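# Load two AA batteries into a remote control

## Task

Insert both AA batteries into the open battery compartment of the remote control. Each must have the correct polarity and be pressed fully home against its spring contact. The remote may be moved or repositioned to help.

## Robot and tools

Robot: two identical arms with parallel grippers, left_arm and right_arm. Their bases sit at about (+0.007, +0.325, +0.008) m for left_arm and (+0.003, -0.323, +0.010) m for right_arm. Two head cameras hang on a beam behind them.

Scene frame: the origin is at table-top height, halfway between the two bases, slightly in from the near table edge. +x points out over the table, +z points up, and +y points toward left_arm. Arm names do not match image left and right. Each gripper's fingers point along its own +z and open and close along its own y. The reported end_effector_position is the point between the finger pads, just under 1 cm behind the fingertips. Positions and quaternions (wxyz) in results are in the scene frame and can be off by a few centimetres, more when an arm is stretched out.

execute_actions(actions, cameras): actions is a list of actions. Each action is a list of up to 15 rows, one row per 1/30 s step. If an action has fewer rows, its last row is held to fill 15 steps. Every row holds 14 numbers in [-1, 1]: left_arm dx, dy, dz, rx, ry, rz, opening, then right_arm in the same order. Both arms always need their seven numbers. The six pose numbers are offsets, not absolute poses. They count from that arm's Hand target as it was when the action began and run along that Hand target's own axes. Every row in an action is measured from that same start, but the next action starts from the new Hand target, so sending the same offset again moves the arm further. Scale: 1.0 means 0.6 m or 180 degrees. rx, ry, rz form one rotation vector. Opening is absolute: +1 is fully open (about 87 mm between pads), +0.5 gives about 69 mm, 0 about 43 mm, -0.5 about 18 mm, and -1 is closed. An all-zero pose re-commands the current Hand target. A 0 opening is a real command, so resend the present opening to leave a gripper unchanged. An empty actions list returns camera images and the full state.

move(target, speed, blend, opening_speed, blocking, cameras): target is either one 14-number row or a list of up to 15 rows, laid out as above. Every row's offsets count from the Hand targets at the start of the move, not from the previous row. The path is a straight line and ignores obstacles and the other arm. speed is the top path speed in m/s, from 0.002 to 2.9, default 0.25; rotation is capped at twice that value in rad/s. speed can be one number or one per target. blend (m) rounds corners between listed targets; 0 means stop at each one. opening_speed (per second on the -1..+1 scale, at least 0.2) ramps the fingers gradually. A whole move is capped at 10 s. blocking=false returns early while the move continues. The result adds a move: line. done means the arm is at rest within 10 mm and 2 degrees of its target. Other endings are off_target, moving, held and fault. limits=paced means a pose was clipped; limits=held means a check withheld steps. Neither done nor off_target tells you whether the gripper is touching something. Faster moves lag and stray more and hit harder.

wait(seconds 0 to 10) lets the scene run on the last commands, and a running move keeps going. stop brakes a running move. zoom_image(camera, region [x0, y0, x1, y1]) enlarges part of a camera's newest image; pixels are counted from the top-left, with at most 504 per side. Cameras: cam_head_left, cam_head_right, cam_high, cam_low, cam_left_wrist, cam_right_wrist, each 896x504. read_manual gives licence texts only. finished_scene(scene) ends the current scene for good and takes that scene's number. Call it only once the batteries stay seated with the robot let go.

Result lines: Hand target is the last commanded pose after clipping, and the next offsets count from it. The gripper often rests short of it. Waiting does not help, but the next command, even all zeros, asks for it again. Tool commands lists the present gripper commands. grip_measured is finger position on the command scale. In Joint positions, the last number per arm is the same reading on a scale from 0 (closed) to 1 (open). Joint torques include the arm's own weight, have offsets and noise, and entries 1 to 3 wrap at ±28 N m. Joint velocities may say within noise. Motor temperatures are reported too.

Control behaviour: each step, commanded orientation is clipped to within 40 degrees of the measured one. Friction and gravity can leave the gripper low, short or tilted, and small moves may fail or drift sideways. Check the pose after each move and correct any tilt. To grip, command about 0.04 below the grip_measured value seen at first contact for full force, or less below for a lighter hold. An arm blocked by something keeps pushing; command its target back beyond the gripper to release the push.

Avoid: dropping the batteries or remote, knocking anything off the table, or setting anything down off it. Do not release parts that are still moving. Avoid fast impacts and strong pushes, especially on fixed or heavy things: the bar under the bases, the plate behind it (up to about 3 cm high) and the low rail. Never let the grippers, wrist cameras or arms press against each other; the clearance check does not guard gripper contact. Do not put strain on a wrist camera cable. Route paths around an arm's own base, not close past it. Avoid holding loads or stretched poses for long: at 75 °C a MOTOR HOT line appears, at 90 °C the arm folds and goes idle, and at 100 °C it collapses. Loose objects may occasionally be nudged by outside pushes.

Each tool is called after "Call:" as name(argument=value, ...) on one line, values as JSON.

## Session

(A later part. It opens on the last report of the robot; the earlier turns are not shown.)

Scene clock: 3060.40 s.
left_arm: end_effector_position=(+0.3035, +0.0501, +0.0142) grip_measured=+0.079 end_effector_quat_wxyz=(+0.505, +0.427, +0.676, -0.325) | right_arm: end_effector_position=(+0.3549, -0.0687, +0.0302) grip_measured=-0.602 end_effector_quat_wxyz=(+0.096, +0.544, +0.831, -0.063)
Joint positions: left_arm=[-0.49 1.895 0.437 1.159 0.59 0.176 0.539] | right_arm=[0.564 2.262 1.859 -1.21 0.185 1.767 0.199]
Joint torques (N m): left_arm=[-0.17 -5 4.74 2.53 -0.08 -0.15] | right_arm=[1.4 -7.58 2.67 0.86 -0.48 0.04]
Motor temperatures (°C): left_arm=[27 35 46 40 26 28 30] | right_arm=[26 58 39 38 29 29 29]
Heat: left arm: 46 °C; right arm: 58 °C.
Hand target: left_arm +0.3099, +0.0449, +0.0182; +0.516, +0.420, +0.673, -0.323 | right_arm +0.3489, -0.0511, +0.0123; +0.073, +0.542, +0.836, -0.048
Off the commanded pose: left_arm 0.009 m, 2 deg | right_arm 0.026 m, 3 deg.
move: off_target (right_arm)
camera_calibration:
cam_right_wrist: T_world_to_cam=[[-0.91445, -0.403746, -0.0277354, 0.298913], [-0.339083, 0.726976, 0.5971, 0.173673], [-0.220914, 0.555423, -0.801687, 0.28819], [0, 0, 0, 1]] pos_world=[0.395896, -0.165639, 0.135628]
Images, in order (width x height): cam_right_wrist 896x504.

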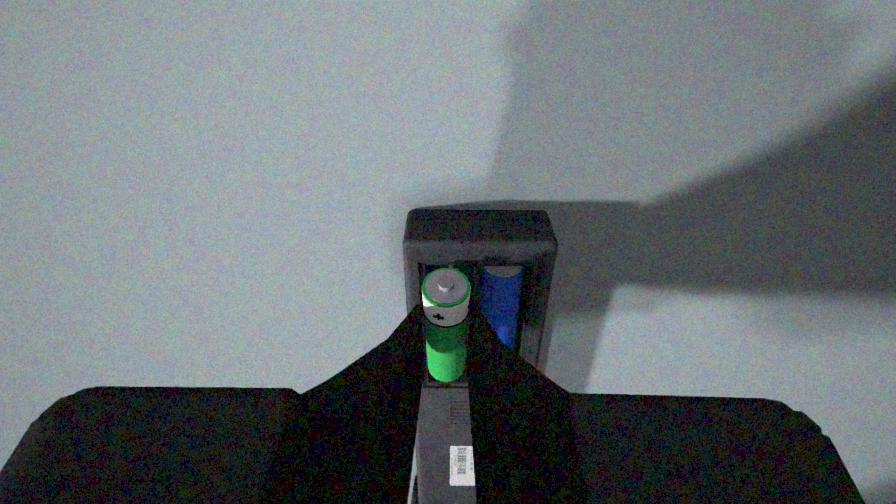

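Call:
move(target=[0,0,0,0,0,0,0.0,-0.0405,-0.0027,-0.0132,0,0,0,-0.8], speed=0.04, cameras=["cam_right_wrist"])

Call:
zoom_image(camera="cam_right_wrist", region=[390, 230, 560, 410])

Scene clock: 3136.47 s.
left_arm: end_effector_position=(+0.3035, +0.0501, +0.0142) grip_measured=+0.079 end_effector_quat_wxyz=(+0.505, +0.427, +0.676, -0.325) | right_arm: end_effector_position=(+0.3565, -0.0714, +0.0304) grip_measured=-0.602 end_effector_quat_wxyz=(+0.084, +0.540, +0.836, -0.053)
Joint positions: left_arm=[-0.49 1.895 0.437 1.159 0.59 0.176 0.539] | right_arm=[0.544 2.249 1.838 -1.187 0.155 1.736 0.199]
Joint torques (N m): left_arm=[-0.17 -5.08 4.77 2.53 -0.06 -0.15] | right_arm=[-0.7 -9.24 3.29 0.58 -0.12 -0.14]
Motor temperatures (°C): left_arm=[27 35 45 42 26 28 31] | right_arm=[26 55 37 37 29 28 29]
Heat: left arm: 45 °C; right arm: 55 °C.
Hand target: left_arm +0.3099, +0.0449, +0.0182; +0.516, +0.420, +0.673, -0.323 | right_arm +0.3567, -0.0724, +0.0243; +0.073, +0.542, +0.836, -0.048
Off the commanded pose: left_arm 0.009 m, 2 deg | right_arm 0.006 m, 1 deg.
move: done
camera_calibration:
cam_right_wrist: T_world_to_cam=[[-0.910595, -0.412132, -0.0310496, 0.297301], [-0.34036, 0.705155, 0.622022, 0.174219], [-0.23446, 0.576979, -0.782384, 0.295981], [0, 0, 0, 1]] pos_world=[0.399414, -0.171099, 0.132434]
Images, in order (width x height): cam_right_wrist 896x504.

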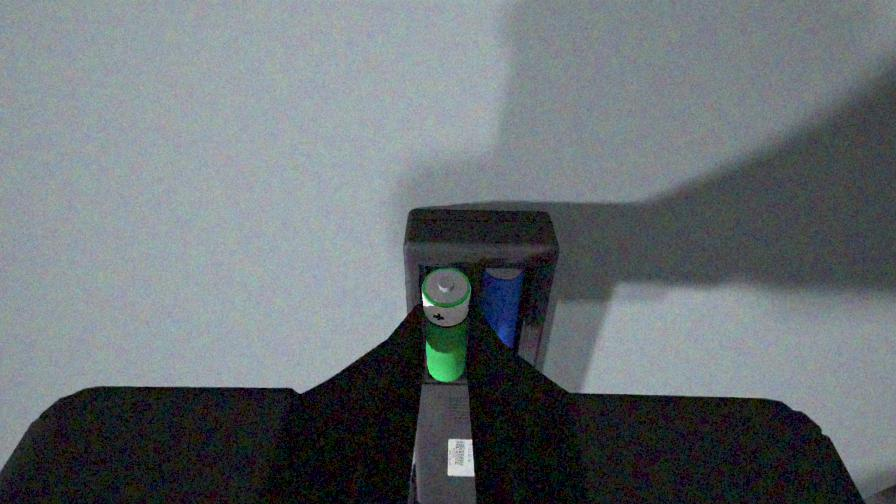

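Scaled by 2.800 from the camera's 896x504 image, which has a finer 1280x720 frame.

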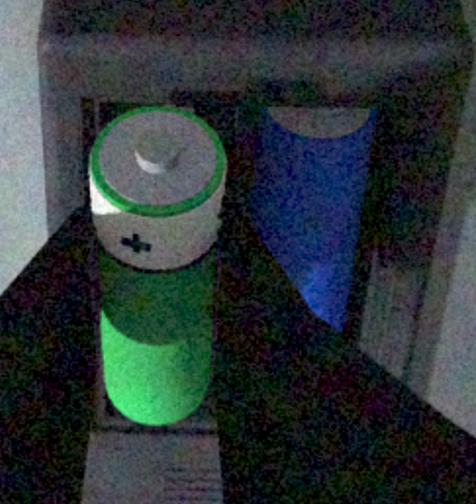

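Call:
move(target=[0,0,0,0,0,0,0.0,0,0,0,0,0,0,-0.42], opening_speed=0.2, cameras=["cam_right_wrist"])

Call:
zoom_image(camera="cam_right_wrist", region=[390, 230, 560, 410])

Scene clock: 3144.70 s.
left_arm: end_effector_position=(+0.3035, +0.0501, +0.0142) grip_measured=+0.079 end_effector_quat_wxyz=(+0.505, +0.426, +0.677, -0.325) | right_arm: end_effector_position=(+0.3548, -0.0721, +0.0304) grip_measured=-0.420 end_effector_quat_wxyz=(+0.082, +0.537, +0.838, -0.055)
Joint positions: left_arm=[-0.49 1.895 0.437 1.159 0.59 0.176 0.539] | right_arm=[0.544 2.249 1.838 -1.192 0.153 1.727 0.29]
Joint torques (N m): left_arm=[-0.21 -5.08 4.68 2.53 -0.09 -0.15] | right_arm=[-0.68 -9.17 3.32 0.61 -0.11 -0.06]
Motor temperatures (°C): left_arm=[27 35 45 42 26 28 31] | right_arm=[26 55 37 37 29 28 29]
Heat: left arm: 45 °C; right arm: 55 °C.
Hand target: left_arm +0.3099, +0.0448, +0.0181; +0.516, +0.421, +0.673, -0.323 | right_arm +0.3566, -0.0724, +0.0243; +0.073, +0.542, +0.836, -0.048
Off the commanded pose: left_arm 0.009 m, 2 deg | right_arm 0.006 m, 1 deg.
move: done
camera_calibration:
cam_right_wrist: T_world_to_cam=[[-0.907662, -0.419045, -0.0234503, 0.293729], [-0.341128, 0.704034, 0.622871, 0.174287], [-0.244501, 0.573356, -0.781973, 0.299247], [0, 0, 0, 1]] pos_world=[0.399227, -0.171193, 0.132333]
Images, in order (width x height): cam_right_wrist 896x504.

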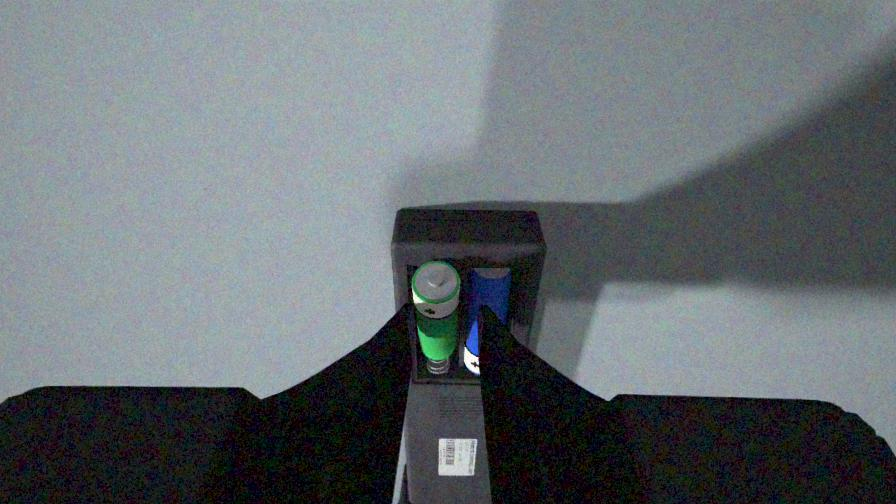

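Scaled by 2.800 from the camera's 896x504 image, which has a finer 1280x720 frame.

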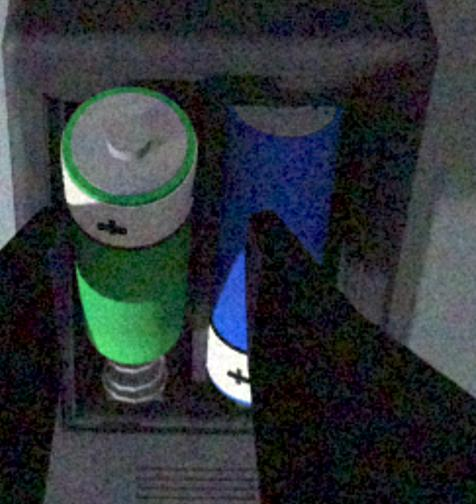

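Call:
move(target=[[0,0,0,0,0,0,0.0,-0.0145,0,-0.082,0,0,0,-0.42],[0,0,0,0,0,0,0.0,-0.0762,0.0118,-0.0893,-0.0444,0.0432,-0.5035,-0.25]], speed=[0.08,0.25], cameras=["cam_right_wrist"])

Call:
zoom_image(camera="cam_right_wrist", region=[390, 130, 560, 310])

Scene clock: 3167.23 s.
left_arm: end_effector_position=(+0.3036, +0.0502, +0.0142) grip_measured=+0.079 end_effector_quat_wxyz=(+0.505, +0.426, +0.677, -0.324) | right_arm: end_effector_position=(+0.3730, -0.0991, +0.0763) grip_measured=-0.250 end_effector_quat_wxyz=(-0.004, -0.220, +0.975, -0.011)
Joint positions: left_arm=[-0.49 1.895 0.437 1.159 0.59 0.176 0.539] | right_arm=[0.479 2.486 2.408 -1.508 -0.023 0.078 0.375]
Joint torques (N m): left_arm=[-0.18 -5.15 4.71 2.52 -0.08 -0.16] | right_arm=[-1.26 -10.71 8.95 0.26 -0.23 -0.15]
Motor temperatures (°C): left_arm=[27 34 45 43 26 28 31] | right_arm=[26 55 38 36 29 28 29]
Heat: left arm: 45 °C; right arm: 55 °C.
Hand target: left_arm +0.3100, +0.0449, +0.0181; +0.516, +0.420, +0.673, -0.323 | right_arm +0.3776, -0.1020, +0.0850; +0.000, -0.216, +0.976, +0.000
Off the commanded pose: left_arm 0.009 m, 2 deg | right_arm 0.010 m, 1 deg.
move: done
camera_calibration:
cam_right_wrist: T_world_to_cam=[[0.425289, -0.905015, -0.00878787, -0.246459], [-0.57122, -0.275937, 0.773025, 0.148228], [-0.702024, -0.323739, -0.634315, 0.425597], [0, 0, 0, 1]] pos_world=[0.488267, -0.0443654, 0.153213]
Images, in order (width x height): cam_right_wrist 896x504.

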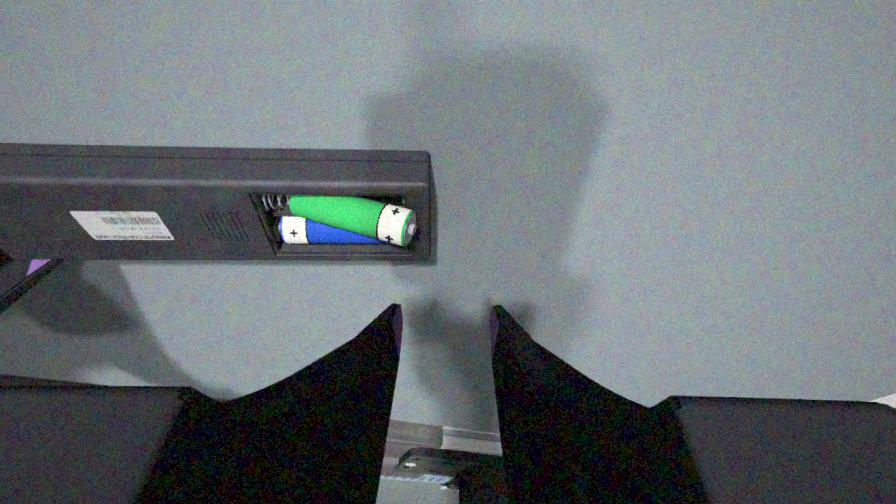

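Scaled by 2.800 from the camera's 896x504 image, which has a finer 1280x720 frame.

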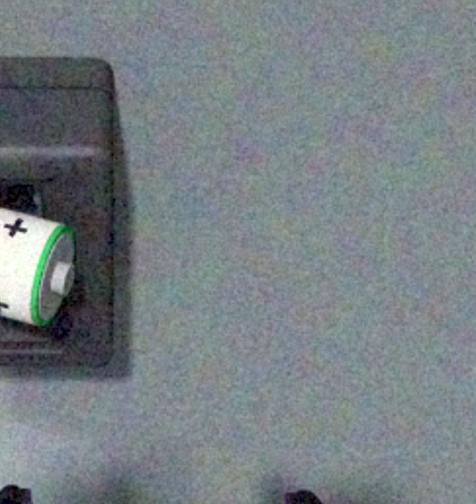

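Call:
zoom_image(camera="cam_right_wrist", region=[240, 140, 450, 270])

Scaled by 2.400 from the camera's 896x504 image, which has a finer 1280x720 frame.

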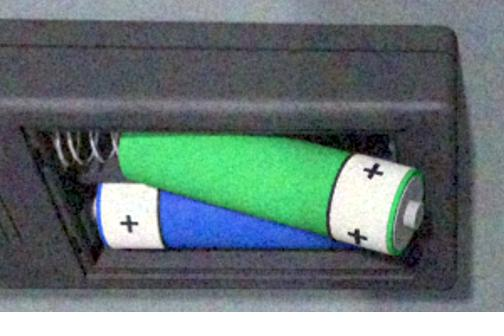

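Call:
move(target=[0,0,0,0,0,0,0.0,0.0053,-0.0113,0.06,0,0,0,-0.25], speed=0.08, cameras=["cam_right_wrist"])

Call:
zoom_image(camera="cam_right_wrist", region=[300, 180, 500, 340])

Scene clock: 3262.00 s.
left_arm: end_effector_position=(+0.3036, +0.0502, +0.0142) grip_measured=+0.079 end_effector_quat_wxyz=(+0.505, +0.426, +0.677, -0.324) | right_arm: end_effector_position=(+0.3660, -0.1117, +0.0314) grip_measured=-0.250 end_effector_quat_wxyz=(-0.034, -0.218, +0.975, -0.020)
Joint positions: left_arm=[-0.49 1.895 0.437 1.159 0.59 0.176 0.539] | right_arm=[0.467 2.486 2.215 -1.378 -0.023 0.066 0.375]
Joint torques (N m): left_arm=[-0.14 -5.08 4.68 2.51 -0.07 -0.16] | right_arm=[-1.11 -14.63 5.38 0.61 -0.23 -0.15]
Motor temperatures (°C): left_arm=[27 34 44 45 26 28 31] | right_arm=[26 60 43 34 28 28 28]
Heat: left arm: 45 °C; right arm: 60 °C.
Hand target: left_arm +0.3100, +0.0449, +0.0181; +0.516, +0.420, +0.673, -0.323 | right_arm +0.3776, -0.1095, +0.0490; +0.000, -0.216, +0.976, +0.000
Off the commanded pose: left_arm 0.009 m, 2 deg | right_arm 0.021 m, 5 deg.
move: off_target (right_arm)
camera_calibration:
cam_right_wrist: T_world_to_cam=[[0.422084, -0.906546, -0.00443142, -0.254514], [-0.528511, -0.250038, 0.811269, 0.161497], [-0.73656, -0.340081, -0.584657, 0.397386], [0, 0, 0, 1]] pos_world=[0.485478, -0.055205, 0.10019]
Images, in order (width x height): cam_right_wrist 896x504.

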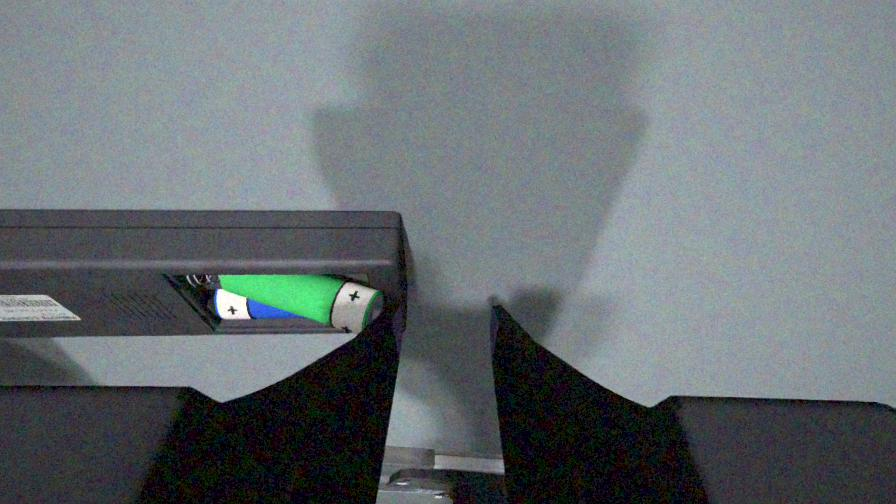

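Scaled by 2.520 from the camera's 896x504 image, which has a finer 1280x720 frame.

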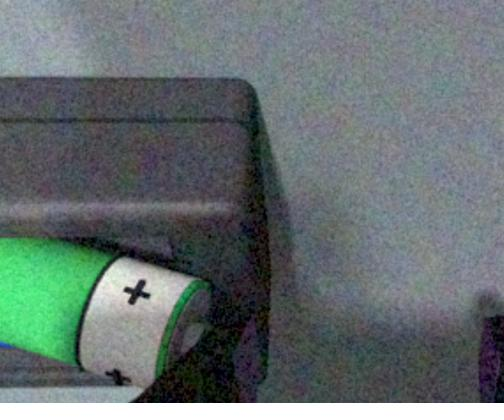

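Call:
move(target=[0,0,0,0,0,0,0.0,-0.0123,0.0008,-0.024,0,0,0,-0.25], speed=0.08, cameras=["cam_right_wrist"])

Call:
zoom_image(camera="cam_right_wrist", region=[300, 180, 500, 340])

Scene clock: 3271.97 s.
left_arm: end_effector_position=(+0.3036, +0.0502, +0.0142) grip_measured=+0.079 end_effector_quat_wxyz=(+0.505, +0.426, +0.677, -0.324) | right_arm: end_effector_position=(+0.3791, -0.1033, +0.0545) grip_measured=-0.250 end_effector_quat_wxyz=(-0.004, -0.220, +0.975, -0.011)
Joint positions: left_arm=[-0.49 1.895 0.437 1.159 0.59 0.176 0.539] | right_arm=[0.467 2.49 2.329 -1.424 -0.023 0.065 0.375]
Joint torques (N m): left_arm=[-0.18 -5.09 4.63 2.52 -0.08 -0.16] | right_arm=[-1.29 -10.92 8.91 0.26 -0.23 -0.16]
Motor temperatures (°C): left_arm=[27 34 44 45 26 28 31] | right_arm=[26 63 42 34 28 28 28]
Heat: left arm: 45 °C; right arm: 63 °C.
Hand target: left_arm +0.3100, +0.0449, +0.0181; +0.516, +0.420, +0.673, -0.323 | right_arm +0.3841, -0.1060, +0.0634; +0.000, -0.216, +0.976, +0.000
Off the commanded pose: left_arm 0.009 m, 2 deg | right_arm 0.011 m, 1 deg.
move: off_target (right_arm)
camera_calibration:
cam_right_wrist: T_world_to_cam=[[0.425219, -0.905047, -0.00890497, -0.253131], [-0.571073, -0.275915, 0.773141, 0.167349], [-0.702186, -0.323669, -0.634172, 0.414795], [0, 0, 0, 1]] pos_world=[0.494467, -0.0486655, 0.131413]
Images, in order (width x height): cam_right_wrist 896x504.

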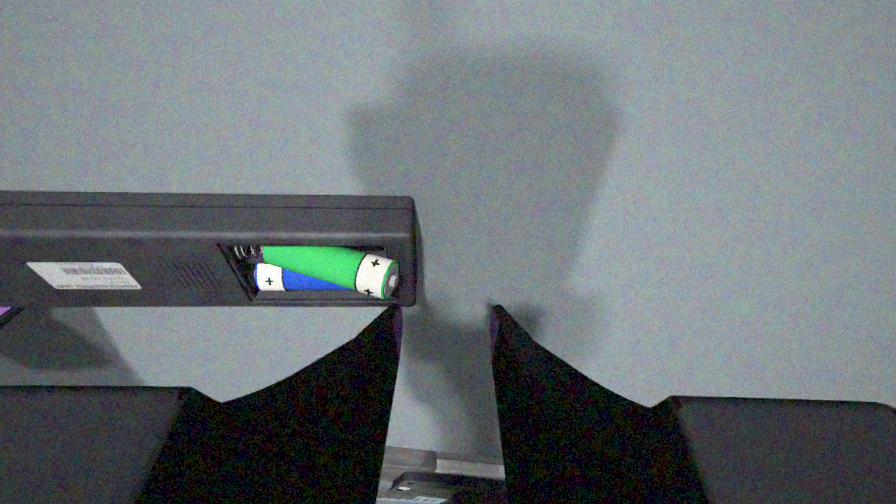

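Scaled by 2.520 from the camera's 896x504 image, which has a finer 1280x720 frame.

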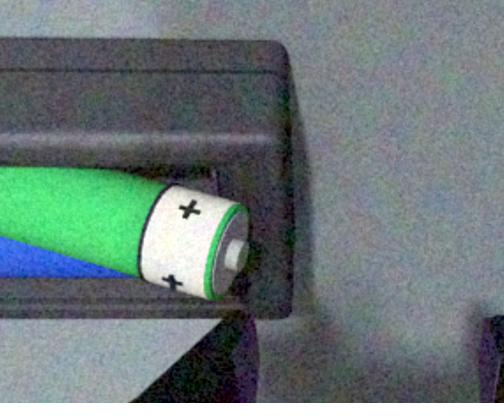

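Call:
move(target=[[0,0,0,0,0,0,0.0,0.003,-0.01,-0.08,0,0,0,-0.25],[0,0,0,0,0,0,0.0,0.0113,-0.0058,0.0125,0,0,0,-0.25]], speed=0.12, cameras=["cam_right_wrist"])

Call:
zoom_image(camera="cam_right_wrist", region=[300, 180, 500, 340])

Scene clock: 3295.47 s.
left_arm: end_effector_position=(+0.3036, +0.0502, +0.0142) grip_measured=+0.079 end_effector_quat_wxyz=(+0.505, +0.426, +0.677, -0.324) | right_arm: end_effector_position=(+0.3727, -0.1172, +0.0385) grip_measured=-0.250 end_effector_quat_wxyz=(-0.029, -0.217, +0.976, -0.017)
Joint positions: left_arm=[-0.49 1.895 0.437 1.159 0.59 0.176 0.539] | right_arm=[0.448 2.487 2.247 -1.398 -0.024 0.051 0.375]
Joint torques (N m): left_arm=[-0.18 -5.09 4.63 2.52 -0.07 -0.15] | right_arm=[-0.12 -14.42 5.49 0.54 -0.24 -0.08]
Motor temperatures (°C): left_arm=[27 33 44 45 26 28 32] | right_arm=[26 62 41 34 28 28 28]
Heat: left arm: 45 °C; right arm: 62 °C.
Hand target: left_arm +0.3100, +0.0449, +0.0181; +0.516, +0.420, +0.673, -0.323 | right_arm +0.3795, -0.1120, +0.0559; +0.001, -0.216, +0.976, +0.000
Off the commanded pose: left_arm 0.009 m, 2 deg | right_arm 0.019 m, 4 deg.
move: off_target (right_arm)
camera_calibration:
cam_right_wrist: T_world_to_cam=[[0.418958, -0.907982, -0.00658243, -0.261128], [-0.537135, -0.253675, 0.804447, 0.160962], [-0.732093, -0.333494, -0.593988, 0.404047], [0, 0, 0, 1]] pos_world=[0.49166, -0.0615195, 0.108795]
Images, in order (width x height): cam_right_wrist 896x504.

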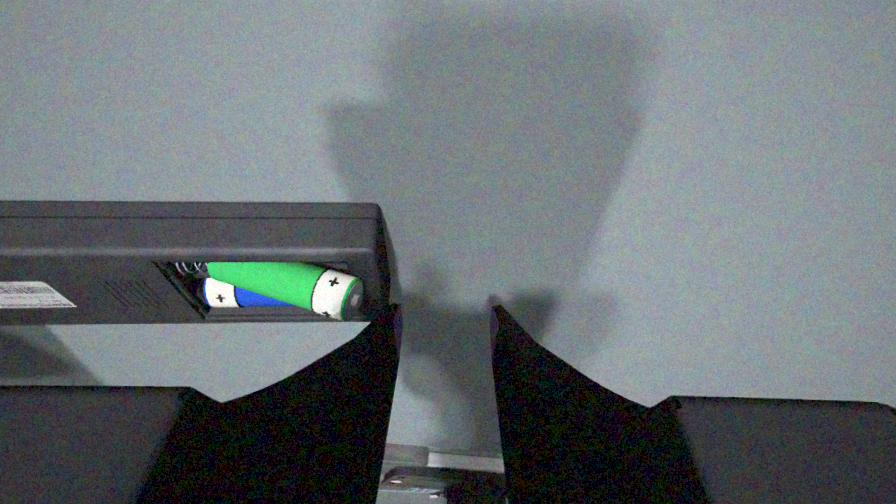

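Scaled by 2.520 from the camera's 896x504 image, which has a finer 1280x720 frame.

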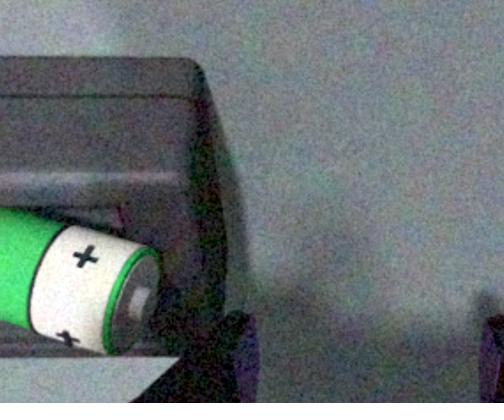

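Call:
move(target=[0,0,0,0,0,0,0.0,-0.0083,0.02,-0.012,0,0,0,-0.25], speed=0.05, cameras=["cam_right_wrist"])

Call:
zoom_image(camera="cam_right_wrist", region=[300, 180, 500, 340])

Scene clock: 3305.73 s.
left_arm: end_effector_position=(+0.3036, +0.0502, +0.0142) grip_measured=+0.079 end_effector_quat_wxyz=(+0.505, +0.426, +0.677, -0.324) | right_arm: end_effector_position=(+0.3768, -0.1026, +0.0519) grip_measured=-0.250 end_effector_quat_wxyz=(-0.007, -0.224, +0.974, -0.011)
Joint positions: left_arm=[-0.49 1.895 0.437 1.159 0.59 0.176 0.539] | right_arm=[0.472 2.487 2.312 -1.416 -0.024 0.06 0.375]
Joint torques (N m): left_arm=[-0.21 -5.08 4.72 2.52 -0.06 -0.15] | right_arm=[-0.02 -11.37 8.94 0.26 -0.23 0.07]
Motor temperatures (°C): left_arm=[27 33 44 45 26 28 32] | right_arm=[26 69 41 34 28 28 28]
Heat: left arm: 45 °C; right arm: 69 °C.
Hand target: left_arm +0.3100, +0.0449, +0.0181; +0.516, +0.420, +0.673, -0.323 | right_arm +0.3789, -0.0990, +0.0631; +0.001, -0.216, +0.976, +0.000
Off the commanded pose: left_arm 0.009 m, 2 deg | right_arm 0.012 m, 2 deg.
move: off_target (right_arm)
camera_calibration:
cam_right_wrist: T_world_to_cam=[[0.433521, -0.901095, -0.00938494, -0.254125], [-0.564089, -0.279478, 0.776978, 0.165016], [-0.702754, -0.331543, -0.629458, 0.410846], [0, 0, 0, 1]] pos_world=[0.491976, -0.0466595, 0.128011]
Images, in order (width x height): cam_right_wrist 896x504.

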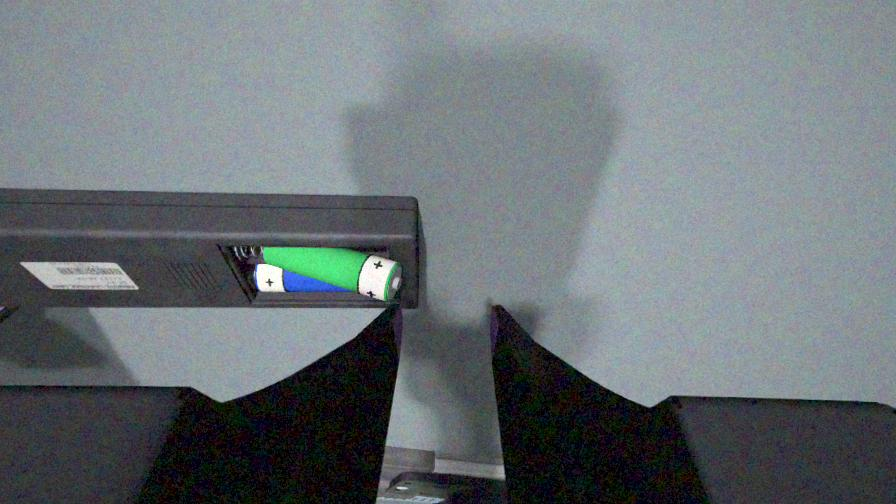

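Scaled by 2.520 from the camera's 896x504 image, which has a finer 1280x720 frame.

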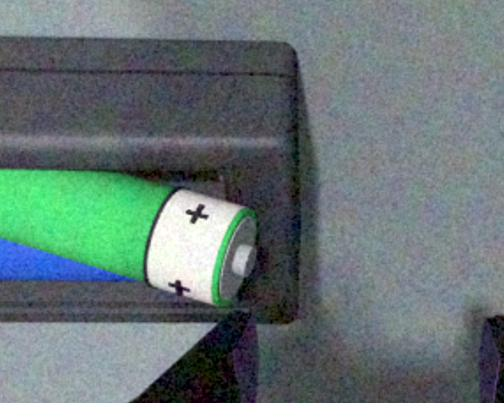

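Call:
move(target=[[0,0,0,0,0,0,0.0,0,0,-0.06,0,0,0,-0.25],[0,0,0,0,0,0,0.0,0.0583,0.0878,-0.05,0,-0.278,0,-0.6]], speed=0.2, cameras=["cam_right_wrist"])

Call:
zoom_image(camera="cam_right_wrist", region=[360, 180, 560, 340])

Scene clock: 3394.20 s.
left_arm: end_effector_position=(+0.3036, +0.0502, +0.0142) grip_measured=+0.079 end_effector_quat_wxyz=(+0.505, +0.426, +0.677, -0.324) | right_arm: end_effector_position=(+0.3148, -0.0706, +0.0760) grip_measured=-0.600 end_effector_quat_wxyz=(+0.379, -0.212, +0.897, +0.082)
Joint positions: left_arm=[-0.49 1.895 0.437 1.159 0.59 0.176 0.539] | right_arm=[0.685 1.59 0.927 -0.128 0.171 0.21 0.2]
Joint torques (N m): left_arm=[-0.24 -5.04 4.67 2.53 -0.07 -0.16] | right_arm=[0.36 -7.58 6.17 2.13 0.35 0.05]
Motor temperatures (°C): left_arm=[27 33 43 46 26 28 32] | right_arm=[26 69 42 34 28 29 27]
Heat: left arm: 46 °C; right arm: 69 °C.
Hand target: left_arm +0.3100, +0.0449, +0.0181; +0.516, +0.420, +0.673, -0.323 | right_arm +0.3249, -0.0661, +0.0931; +0.413, -0.195, +0.885, +0.091
Off the commanded pose: left_arm 0.009 m, 2 deg | right_arm 0.020 m, 5 deg.
move: off_target (right_arm); target 2's new opening was sent with right_arm's hand 0.021 m and 5 deg from that target
camera_calibration:
cam_right_wrist: T_world_to_cam=[[0.458511, -0.888646, -0.00868574, -0.205256], [-0.885942, -0.45784, 0.0740895, 0.262409], [-0.069816, -0.0262758, -0.997214, 0.243304], [0, 0, 0, 1]] pos_world=[0.343578, -0.0558653, 0.221402]
Images, in order (width x height): cam_right_wrist 896x504.

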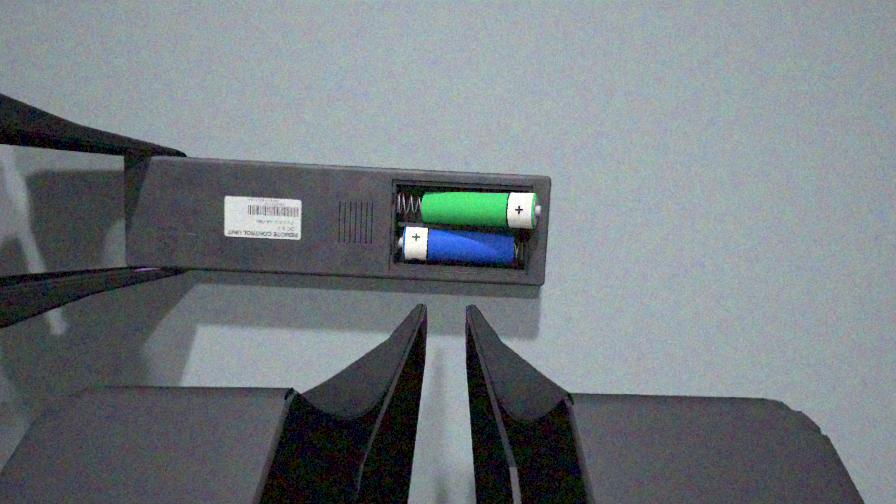

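Scaled by 2.520 from the camera's 896x504 image, which has a finer 1280x720 frame.

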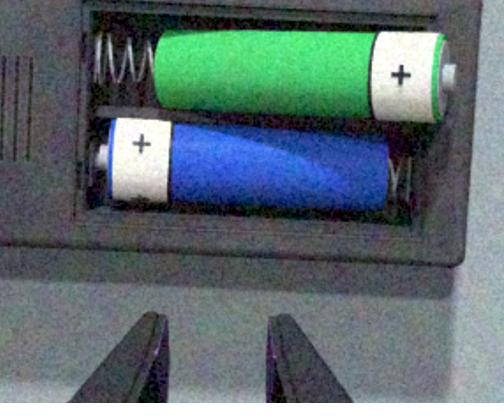

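Call:
zoom_image(camera="cam_right_wrist", region=[385, 175, 465, 275])

Call:
zoom_image(camera="cam_right_wrist", region=[480, 175, 560, 275])

Scaled by 5.040 from the camera's 896x504 image, which has a finer 1280x720 frame.

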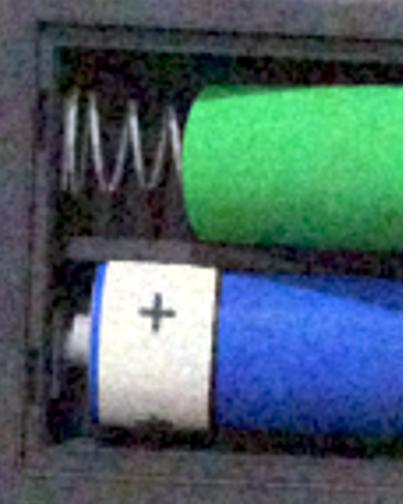

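Scaled by 5.040 from the camera's 896x504 image, which has a finer 1280x720 frame.

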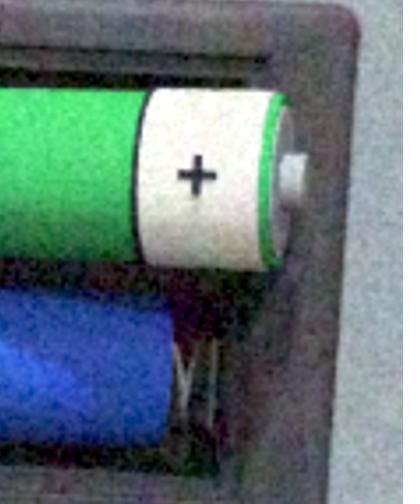

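Call:
move(target=[[0,0,0,0,0,0,0.0,-0.034,-0.11,0.0405,0,0.278,0,-0.25],[0,0,0,0,0,0,0.0,-0.011,-0.11,0.0598,0,0.278,0,-0.25]], speed=0.2, cameras=["cam_right_wrist"])

Scene clock: 3462.03 s.
left_arm: end_effector_position=(+0.3036, +0.0502, +0.0142) grip_measured=+0.079 end_effector_quat_wxyz=(+0.505, +0.426, +0.677, -0.324) | right_arm: end_effector_position=(+0.3745, -0.1127, +0.0666) grip_measured=-0.250 end_effector_quat_wxyz=(-0.019, -0.218, +0.976, -0.015)
Joint positions: left_arm=[-0.49 1.895 0.437 1.159 0.59 0.176 0.539] | right_arm=[0.453 2.489 2.367 -1.494 -0.023 0.054 0.375]
Joint torques (N m): left_arm=[-0.21 -5.05 4.77 2.51 -0.07 -0.16] | right_arm=[-0.85 -12.52 5.48 0.59 -0.23 -0.14]
Motor temperatures (°C): left_arm=[27 33 43 47 26 28 32] | right_arm=[26 58 42 40 28 28 27]
Heat: left arm: 47 °C; right arm: 58 °C.
Hand target: left_arm +0.3100, +0.0449, +0.0181; +0.516, +0.420, +0.673, -0.323 | right_arm +0.3816, -0.1125, +0.0751; +0.001, -0.216, +0.976, +0.000
Off the commanded pose: left_arm 0.009 m, 2 deg | right_arm 0.011 m, 3 deg.
move: off_target (right_arm)
camera_calibration:
cam_right_wrist: T_world_to_cam=[[0.421739, -0.906688, -0.00735484, -0.258422], [-0.55162, -0.263003, 0.791546, 0.145692], [-0.719619, -0.329768, -0.611065, 0.420455], [0, 0, 0, 1]] pos_world=[0.491921, -0.0573382, 0.139703]
Images, in order (width x height): cam_right_wrist 896x504.

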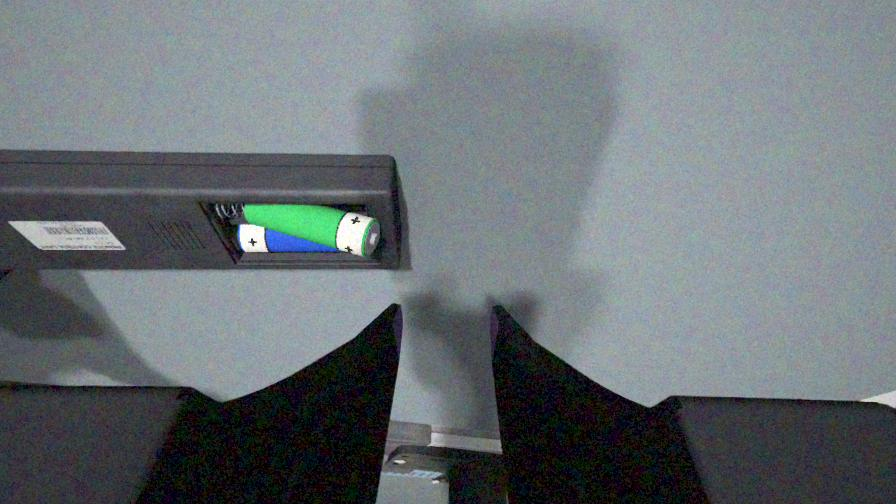

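Call:
move(target=[0,0,0,0,0,0,0.0,-0.006,0,0.040,0,0,0,-0.25], speed=0.08, cameras=["cam_right_wrist"])

Scene clock: 3468.97 s.
left_arm: end_effector_position=(+0.3036, +0.0502, +0.0142) grip_measured=+0.079 end_effector_quat_wxyz=(+0.505, +0.426, +0.677, -0.324) | right_arm: end_effector_position=(+0.3784, -0.1115, +0.0464) grip_measured=-0.250 end_effector_quat_wxyz=(-0.014, -0.218, +0.976, -0.013)
Joint positions: left_arm=[-0.49 1.895 0.437 1.159 0.59 0.176 0.539] | right_arm=[0.453 2.489 2.289 -1.406 -0.023 0.054 0.375]
Joint torques (N m): left_arm=[-0.16 -5.16 4.71 2.52 -0.07 -0.15] | right_arm=[-0.7 -11.88 5.45 0.62 -0.23 -0.12]
Motor temperatures (°C): left_arm=[27 33 43 47 26 28 32] | right_arm=[26 61 41 39 28 28 27]
Heat: left arm: 47 °C; right arm: 61 °C.
Hand target: left_arm +0.3100, +0.0449, +0.0181; +0.516, +0.420, +0.673, -0.323 | right_arm +0.3848, -0.1110, +0.0512; +0.000, -0.216, +0.976, +0.000
Off the commanded pose: left_arm 0.009 m, 2 deg | right_arm 0.008 m, 2 deg.
move: done
camera_calibration:
cam_right_wrist: T_world_to_cam=[[0.422113, -0.906508, -0.00799054, -0.259237], [-0.558406, -0.266944, 0.785445, 0.166569], [-0.714145, -0.327085, -0.61888, 0.409949], [0, 0, 0, 1]] pos_world=[0.495203, -0.0564477, 0.120807]
Images, in order (width x height): cam_right_wrist 896x504.

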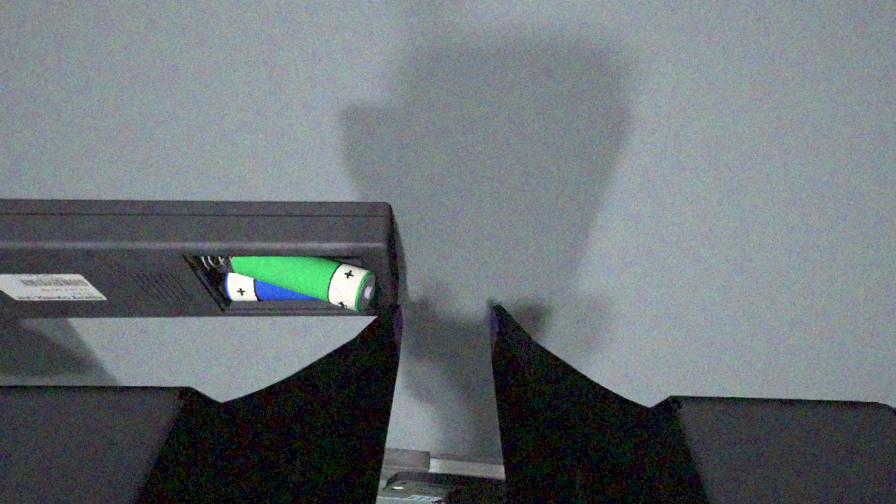

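Call:
move(target=[0,0,0,0,0,0,0.0,0.002,0,0.010,0,0,0,-0.25], speed=0.05, cameras=["cam_right_wrist"])

Call:
zoom_image(camera="cam_right_wrist", region=[300, 200, 440, 340])

Scene clock: 3476.33 s.
left_arm: end_effector_position=(+0.3036, +0.0502, +0.0142) grip_measured=+0.079 end_effector_quat_wxyz=(+0.505, +0.426, +0.677, -0.324) | right_arm: end_effector_position=(+0.3766, -0.1130, +0.0365) grip_measured=-0.250 end_effector_quat_wxyz=(-0.019, -0.218, +0.976, -0.015)
Joint positions: left_arm=[-0.49 1.895 0.437 1.159 0.59 0.176 0.539] | right_arm=[0.453 2.489 2.247 -1.375 -0.023 0.054 0.375]
Joint torques (N m): left_arm=[-0.13 -5.03 4.74 2.51 -0.08 -0.14] | right_arm=[-0.64 -12.64 5.49 0.58 -0.23 -0.12]
Motor temperatures (°C): left_arm=[27 33 43 47 26 28 32] | right_arm=[26 63 41 38 28 28 27]
Heat: left arm: 47 °C; right arm: 63 °C.
Hand target: left_arm +0.3100, +0.0449, +0.0181; +0.516, +0.420, +0.673, -0.323 | right_arm +0.3837, -0.1115, +0.0451; +0.000, -0.216, +0.976, +0.000
Off the commanded pose: left_arm 0.009 m, 2 deg | right_arm 0.011 m, 3 deg.
move: off_target (right_arm)
camera_calibration:
cam_right_wrist: T_world_to_cam=[[0.421681, -0.906715, -0.00734296, -0.259776], [-0.551544, -0.262915, 0.791628, 0.170556], [-0.719711, -0.329764, -0.610959, 0.403509], [0, 0, 0, 1]] pos_world=[0.494021, -0.0576381, 0.109603]
Images, in order (width x height): cam_right_wrist 896x504.

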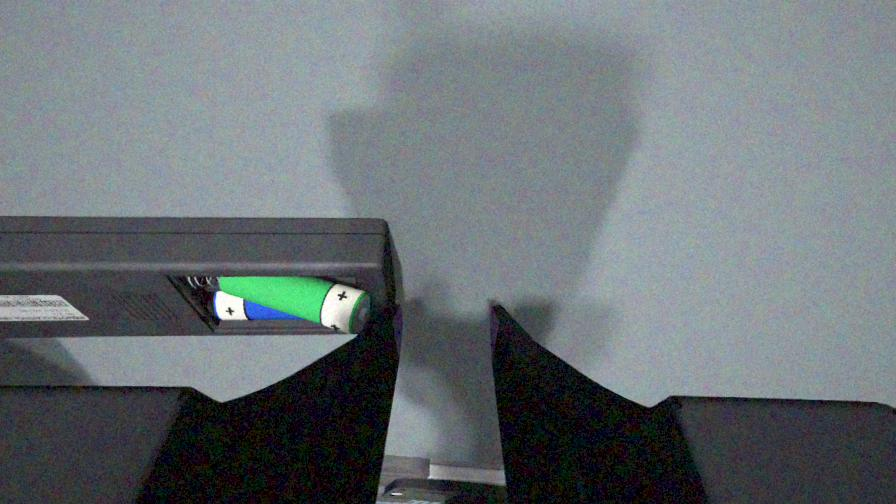

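Scaled by 3.600 from the camera's 896x504 image, which has a finer 1280x720 frame.

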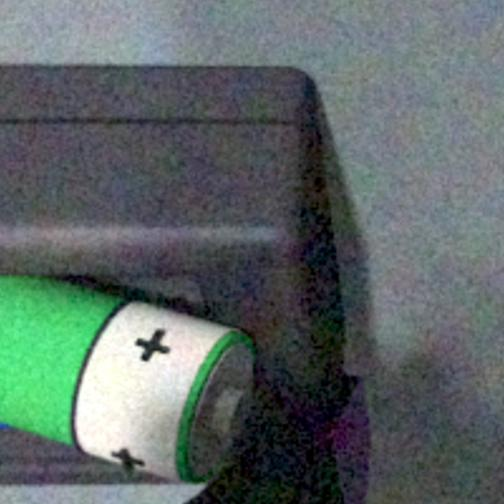

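Call:
move(target=[0,0,0,0,0,0,0.0,-0.002,0,-0.007,0,0,0,-0.25], speed=0.05)

Scene clock: 3491.63 s.
left_arm: end_effector_position=(+0.3036, +0.0502, +0.0142) grip_measured=+0.079 end_effector_quat_wxyz=(+0.505, +0.426, +0.677, -0.324) | right_arm: end_effector_position=(+0.3767, -0.1129, +0.0365) grip_measured=-0.250 end_effector_quat_wxyz=(-0.018, -0.218, +0.976, -0.015)
Joint positions: left_arm=[-0.49 1.895 0.437 1.159 0.59 0.176 0.539] | right_arm=[0.453 2.489 2.247 -1.374 -0.023 0.054 0.375]
Joint torques (N m): left_arm=[-0.24 -5.15 4.72 2.52 -0.09 -0.15] | right_arm=[-0.68 -12.14 8.17 0.39 -0.23 -0.12]
Motor temperatures (°C): left_arm=[27 33 43 47 26 28 32] | right_arm=[26 67 41 37 28 28 27]
Heat: left arm: 47 °C; right arm: 67 °C.
Hand target: left_arm +0.3100, +0.0449, +0.0181; +0.516, +0.420, +0.673, -0.323 | right_arm +0.3849, -0.1110, +0.0493; +0.001, -0.216, +0.976, +0.000
Off the commanded pose: left_arm 0.009 m, 2 deg | right_arm 0.015 m, 3 deg.
move: off_target (right_arm)

Call:
move(target=[0,0,0,0,0,0,0.0,-0.002,0,-0.008,0,0,0,-0.25], speed=0.05)

Scene clock: 3495.23 s.
left_arm: end_effector_position=(+0.3036, +0.0502, +0.0142) grip_measured=+0.079 end_effector_quat_wxyz=(+0.505, +0.426, +0.677, -0.324) | right_arm: end_effector_position=(+0.3809, -0.1103, +0.0420) grip_measured=-0.250 end_effector_quat_wxyz=(-0.009, -0.218, +0.976, -0.012)
Joint positions: left_arm=[-0.49 1.895 0.437 1.159 0.59 0.176 0.539] | right_arm=[0.453 2.489 2.273 -1.38 -0.023 0.054 0.375]
Joint torques (N m): left_arm=[-0.17 -5.09 4.64 2.51 -0.06 -0.16] | right_arm=[-0.76 -11.51 8.92 0.24 -0.22 -0.13]
Motor temperatures (°C): left_arm=[27 33 42 47 26 28 32] | right_arm=[26 67 41 37 28 28 27]
Heat: left arm: 47 °C; right arm: 67 °C.
Hand target: left_arm +0.3100, +0.0449, +0.0181; +0.516, +0.420, +0.673, -0.323 | right_arm +0.3859, -0.1105, +0.0541; +0.000, -0.216, +0.976, +0.000
Off the commanded pose: left_arm 0.009 m, 2 deg | right_arm 0.013 m, 2 deg.
move: off_target (right_arm)

Call:
execute_actions(actions=[])

Scene clock: 3536.87 s.
left_arm: end_effector_position=(+0.3036, +0.0502, +0.0142) grip_measured=+0.079 end_effector_quat_wxyz=(+0.505, +0.426, +0.677, -0.324) | right_arm: end_effector_position=(+0.3808, -0.1104, +0.0421) grip_measured=-0.250 end_effector_quat_wxyz=(-0.009, -0.218, +0.976, -0.012)
Joint positions: left_arm=[-0.49 1.895 0.437 1.159 0.59 0.176 0.539] | right_arm=[0.453 2.489 2.273 -1.38 -0.023 0.054 0.375]
Joint velocities: within noise
Joint torques (N m): left_arm=[-0.13 -5.09 4.7 2.52 -0.07 -0.16] | right_arm=[-0.73 -11.48 8.95 0.25 -0.23 -0.12]
Motor temperatures (°C): left_arm=[27 32 42 47 26 28 32] | right_arm=[26 69 44 36 28 28 27]
Heat: left arm: 47 °C; right arm: 69 °C.
Hand target: left_arm +0.3100, +0.0449, +0.0181; +0.516, +0.420, +0.673, -0.323 | right_arm +0.3859, -0.1105, +0.0542; +0.000, -0.216, +0.976, +0.000
Tool commands: left_gripper/opening=+0.0 right_gripper/opening=-0.25
Off the commanded pose: left_arm 0.009 m, 2 deg | right_arm 0.013 m, 2 deg.
camera_calibration:
cam_left_wrist: T_world_to_cam=[[-0.900454, -0.434948, 0.00145768, 0.296665], [-0.403177, 0.833414, -0.377981, 0.105048], [0.163187, -0.340943, -0.925812, 0.123021], [0, 0, 0, 1]] pos_world=[0.289411, 0.0834282, 0.153168]
cam_right_wrist: T_world_to_cam=[[0.422594, -0.906279, -0.00854267, -0.259416], [-0.565308, -0.270945, 0.779112, 0.174104], [-0.708408, -0.324419, -0.626826, 0.407725], [0, 0, 0, 1]] pos_world=[0.496885, -0.0556572, 0.11771]

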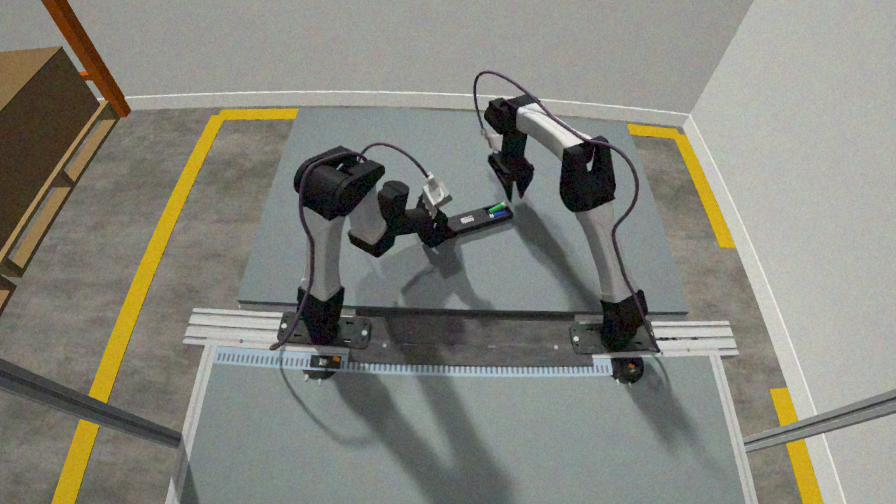

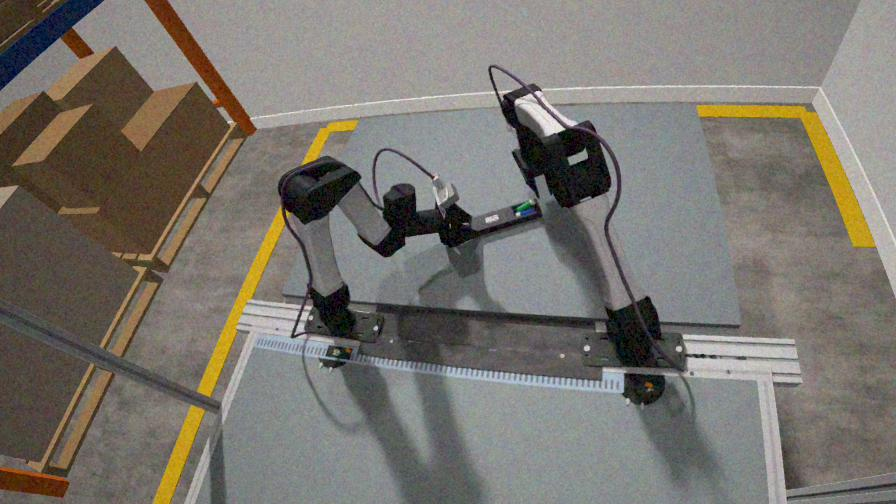

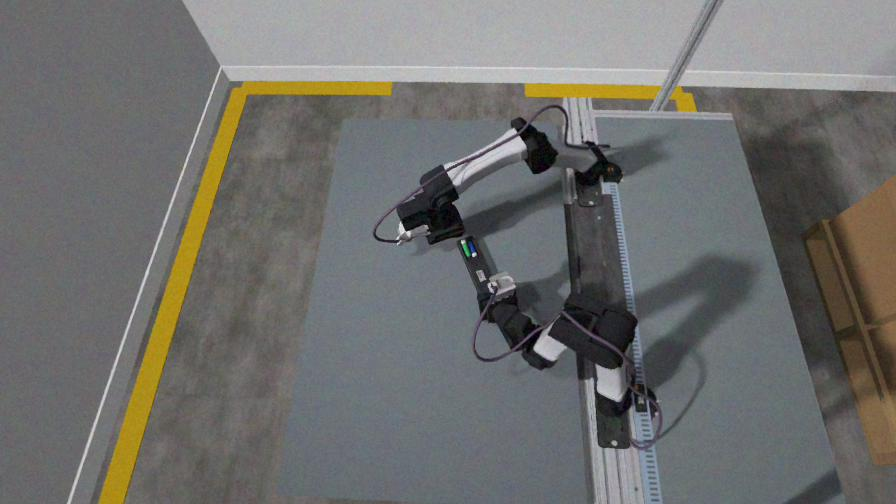

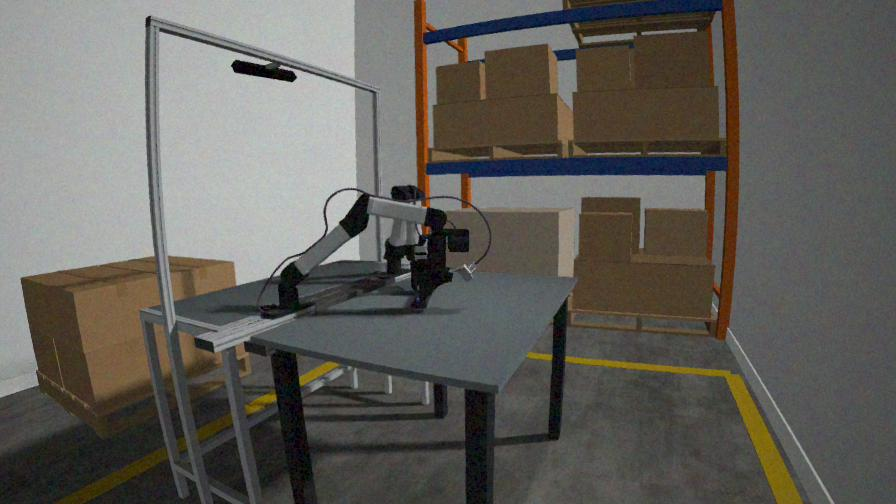

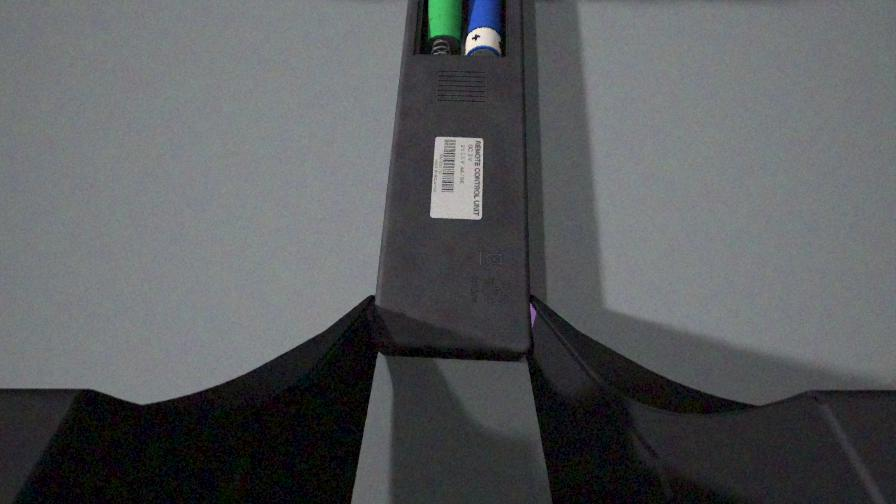

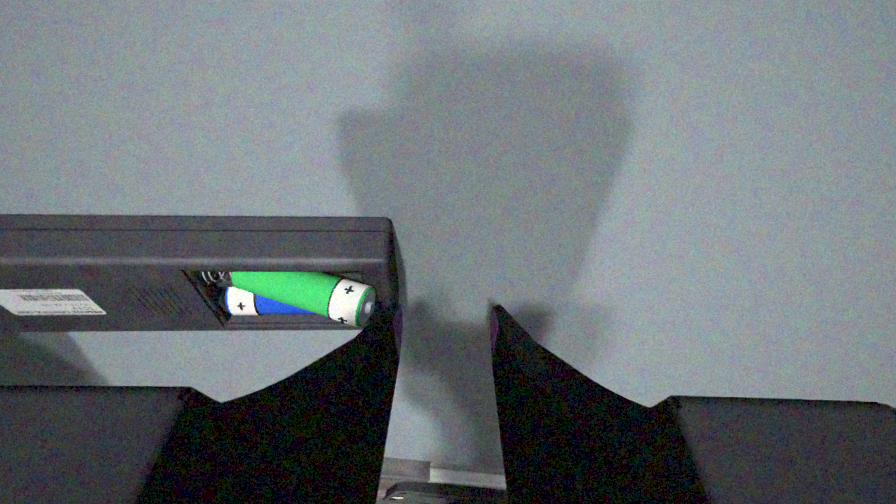

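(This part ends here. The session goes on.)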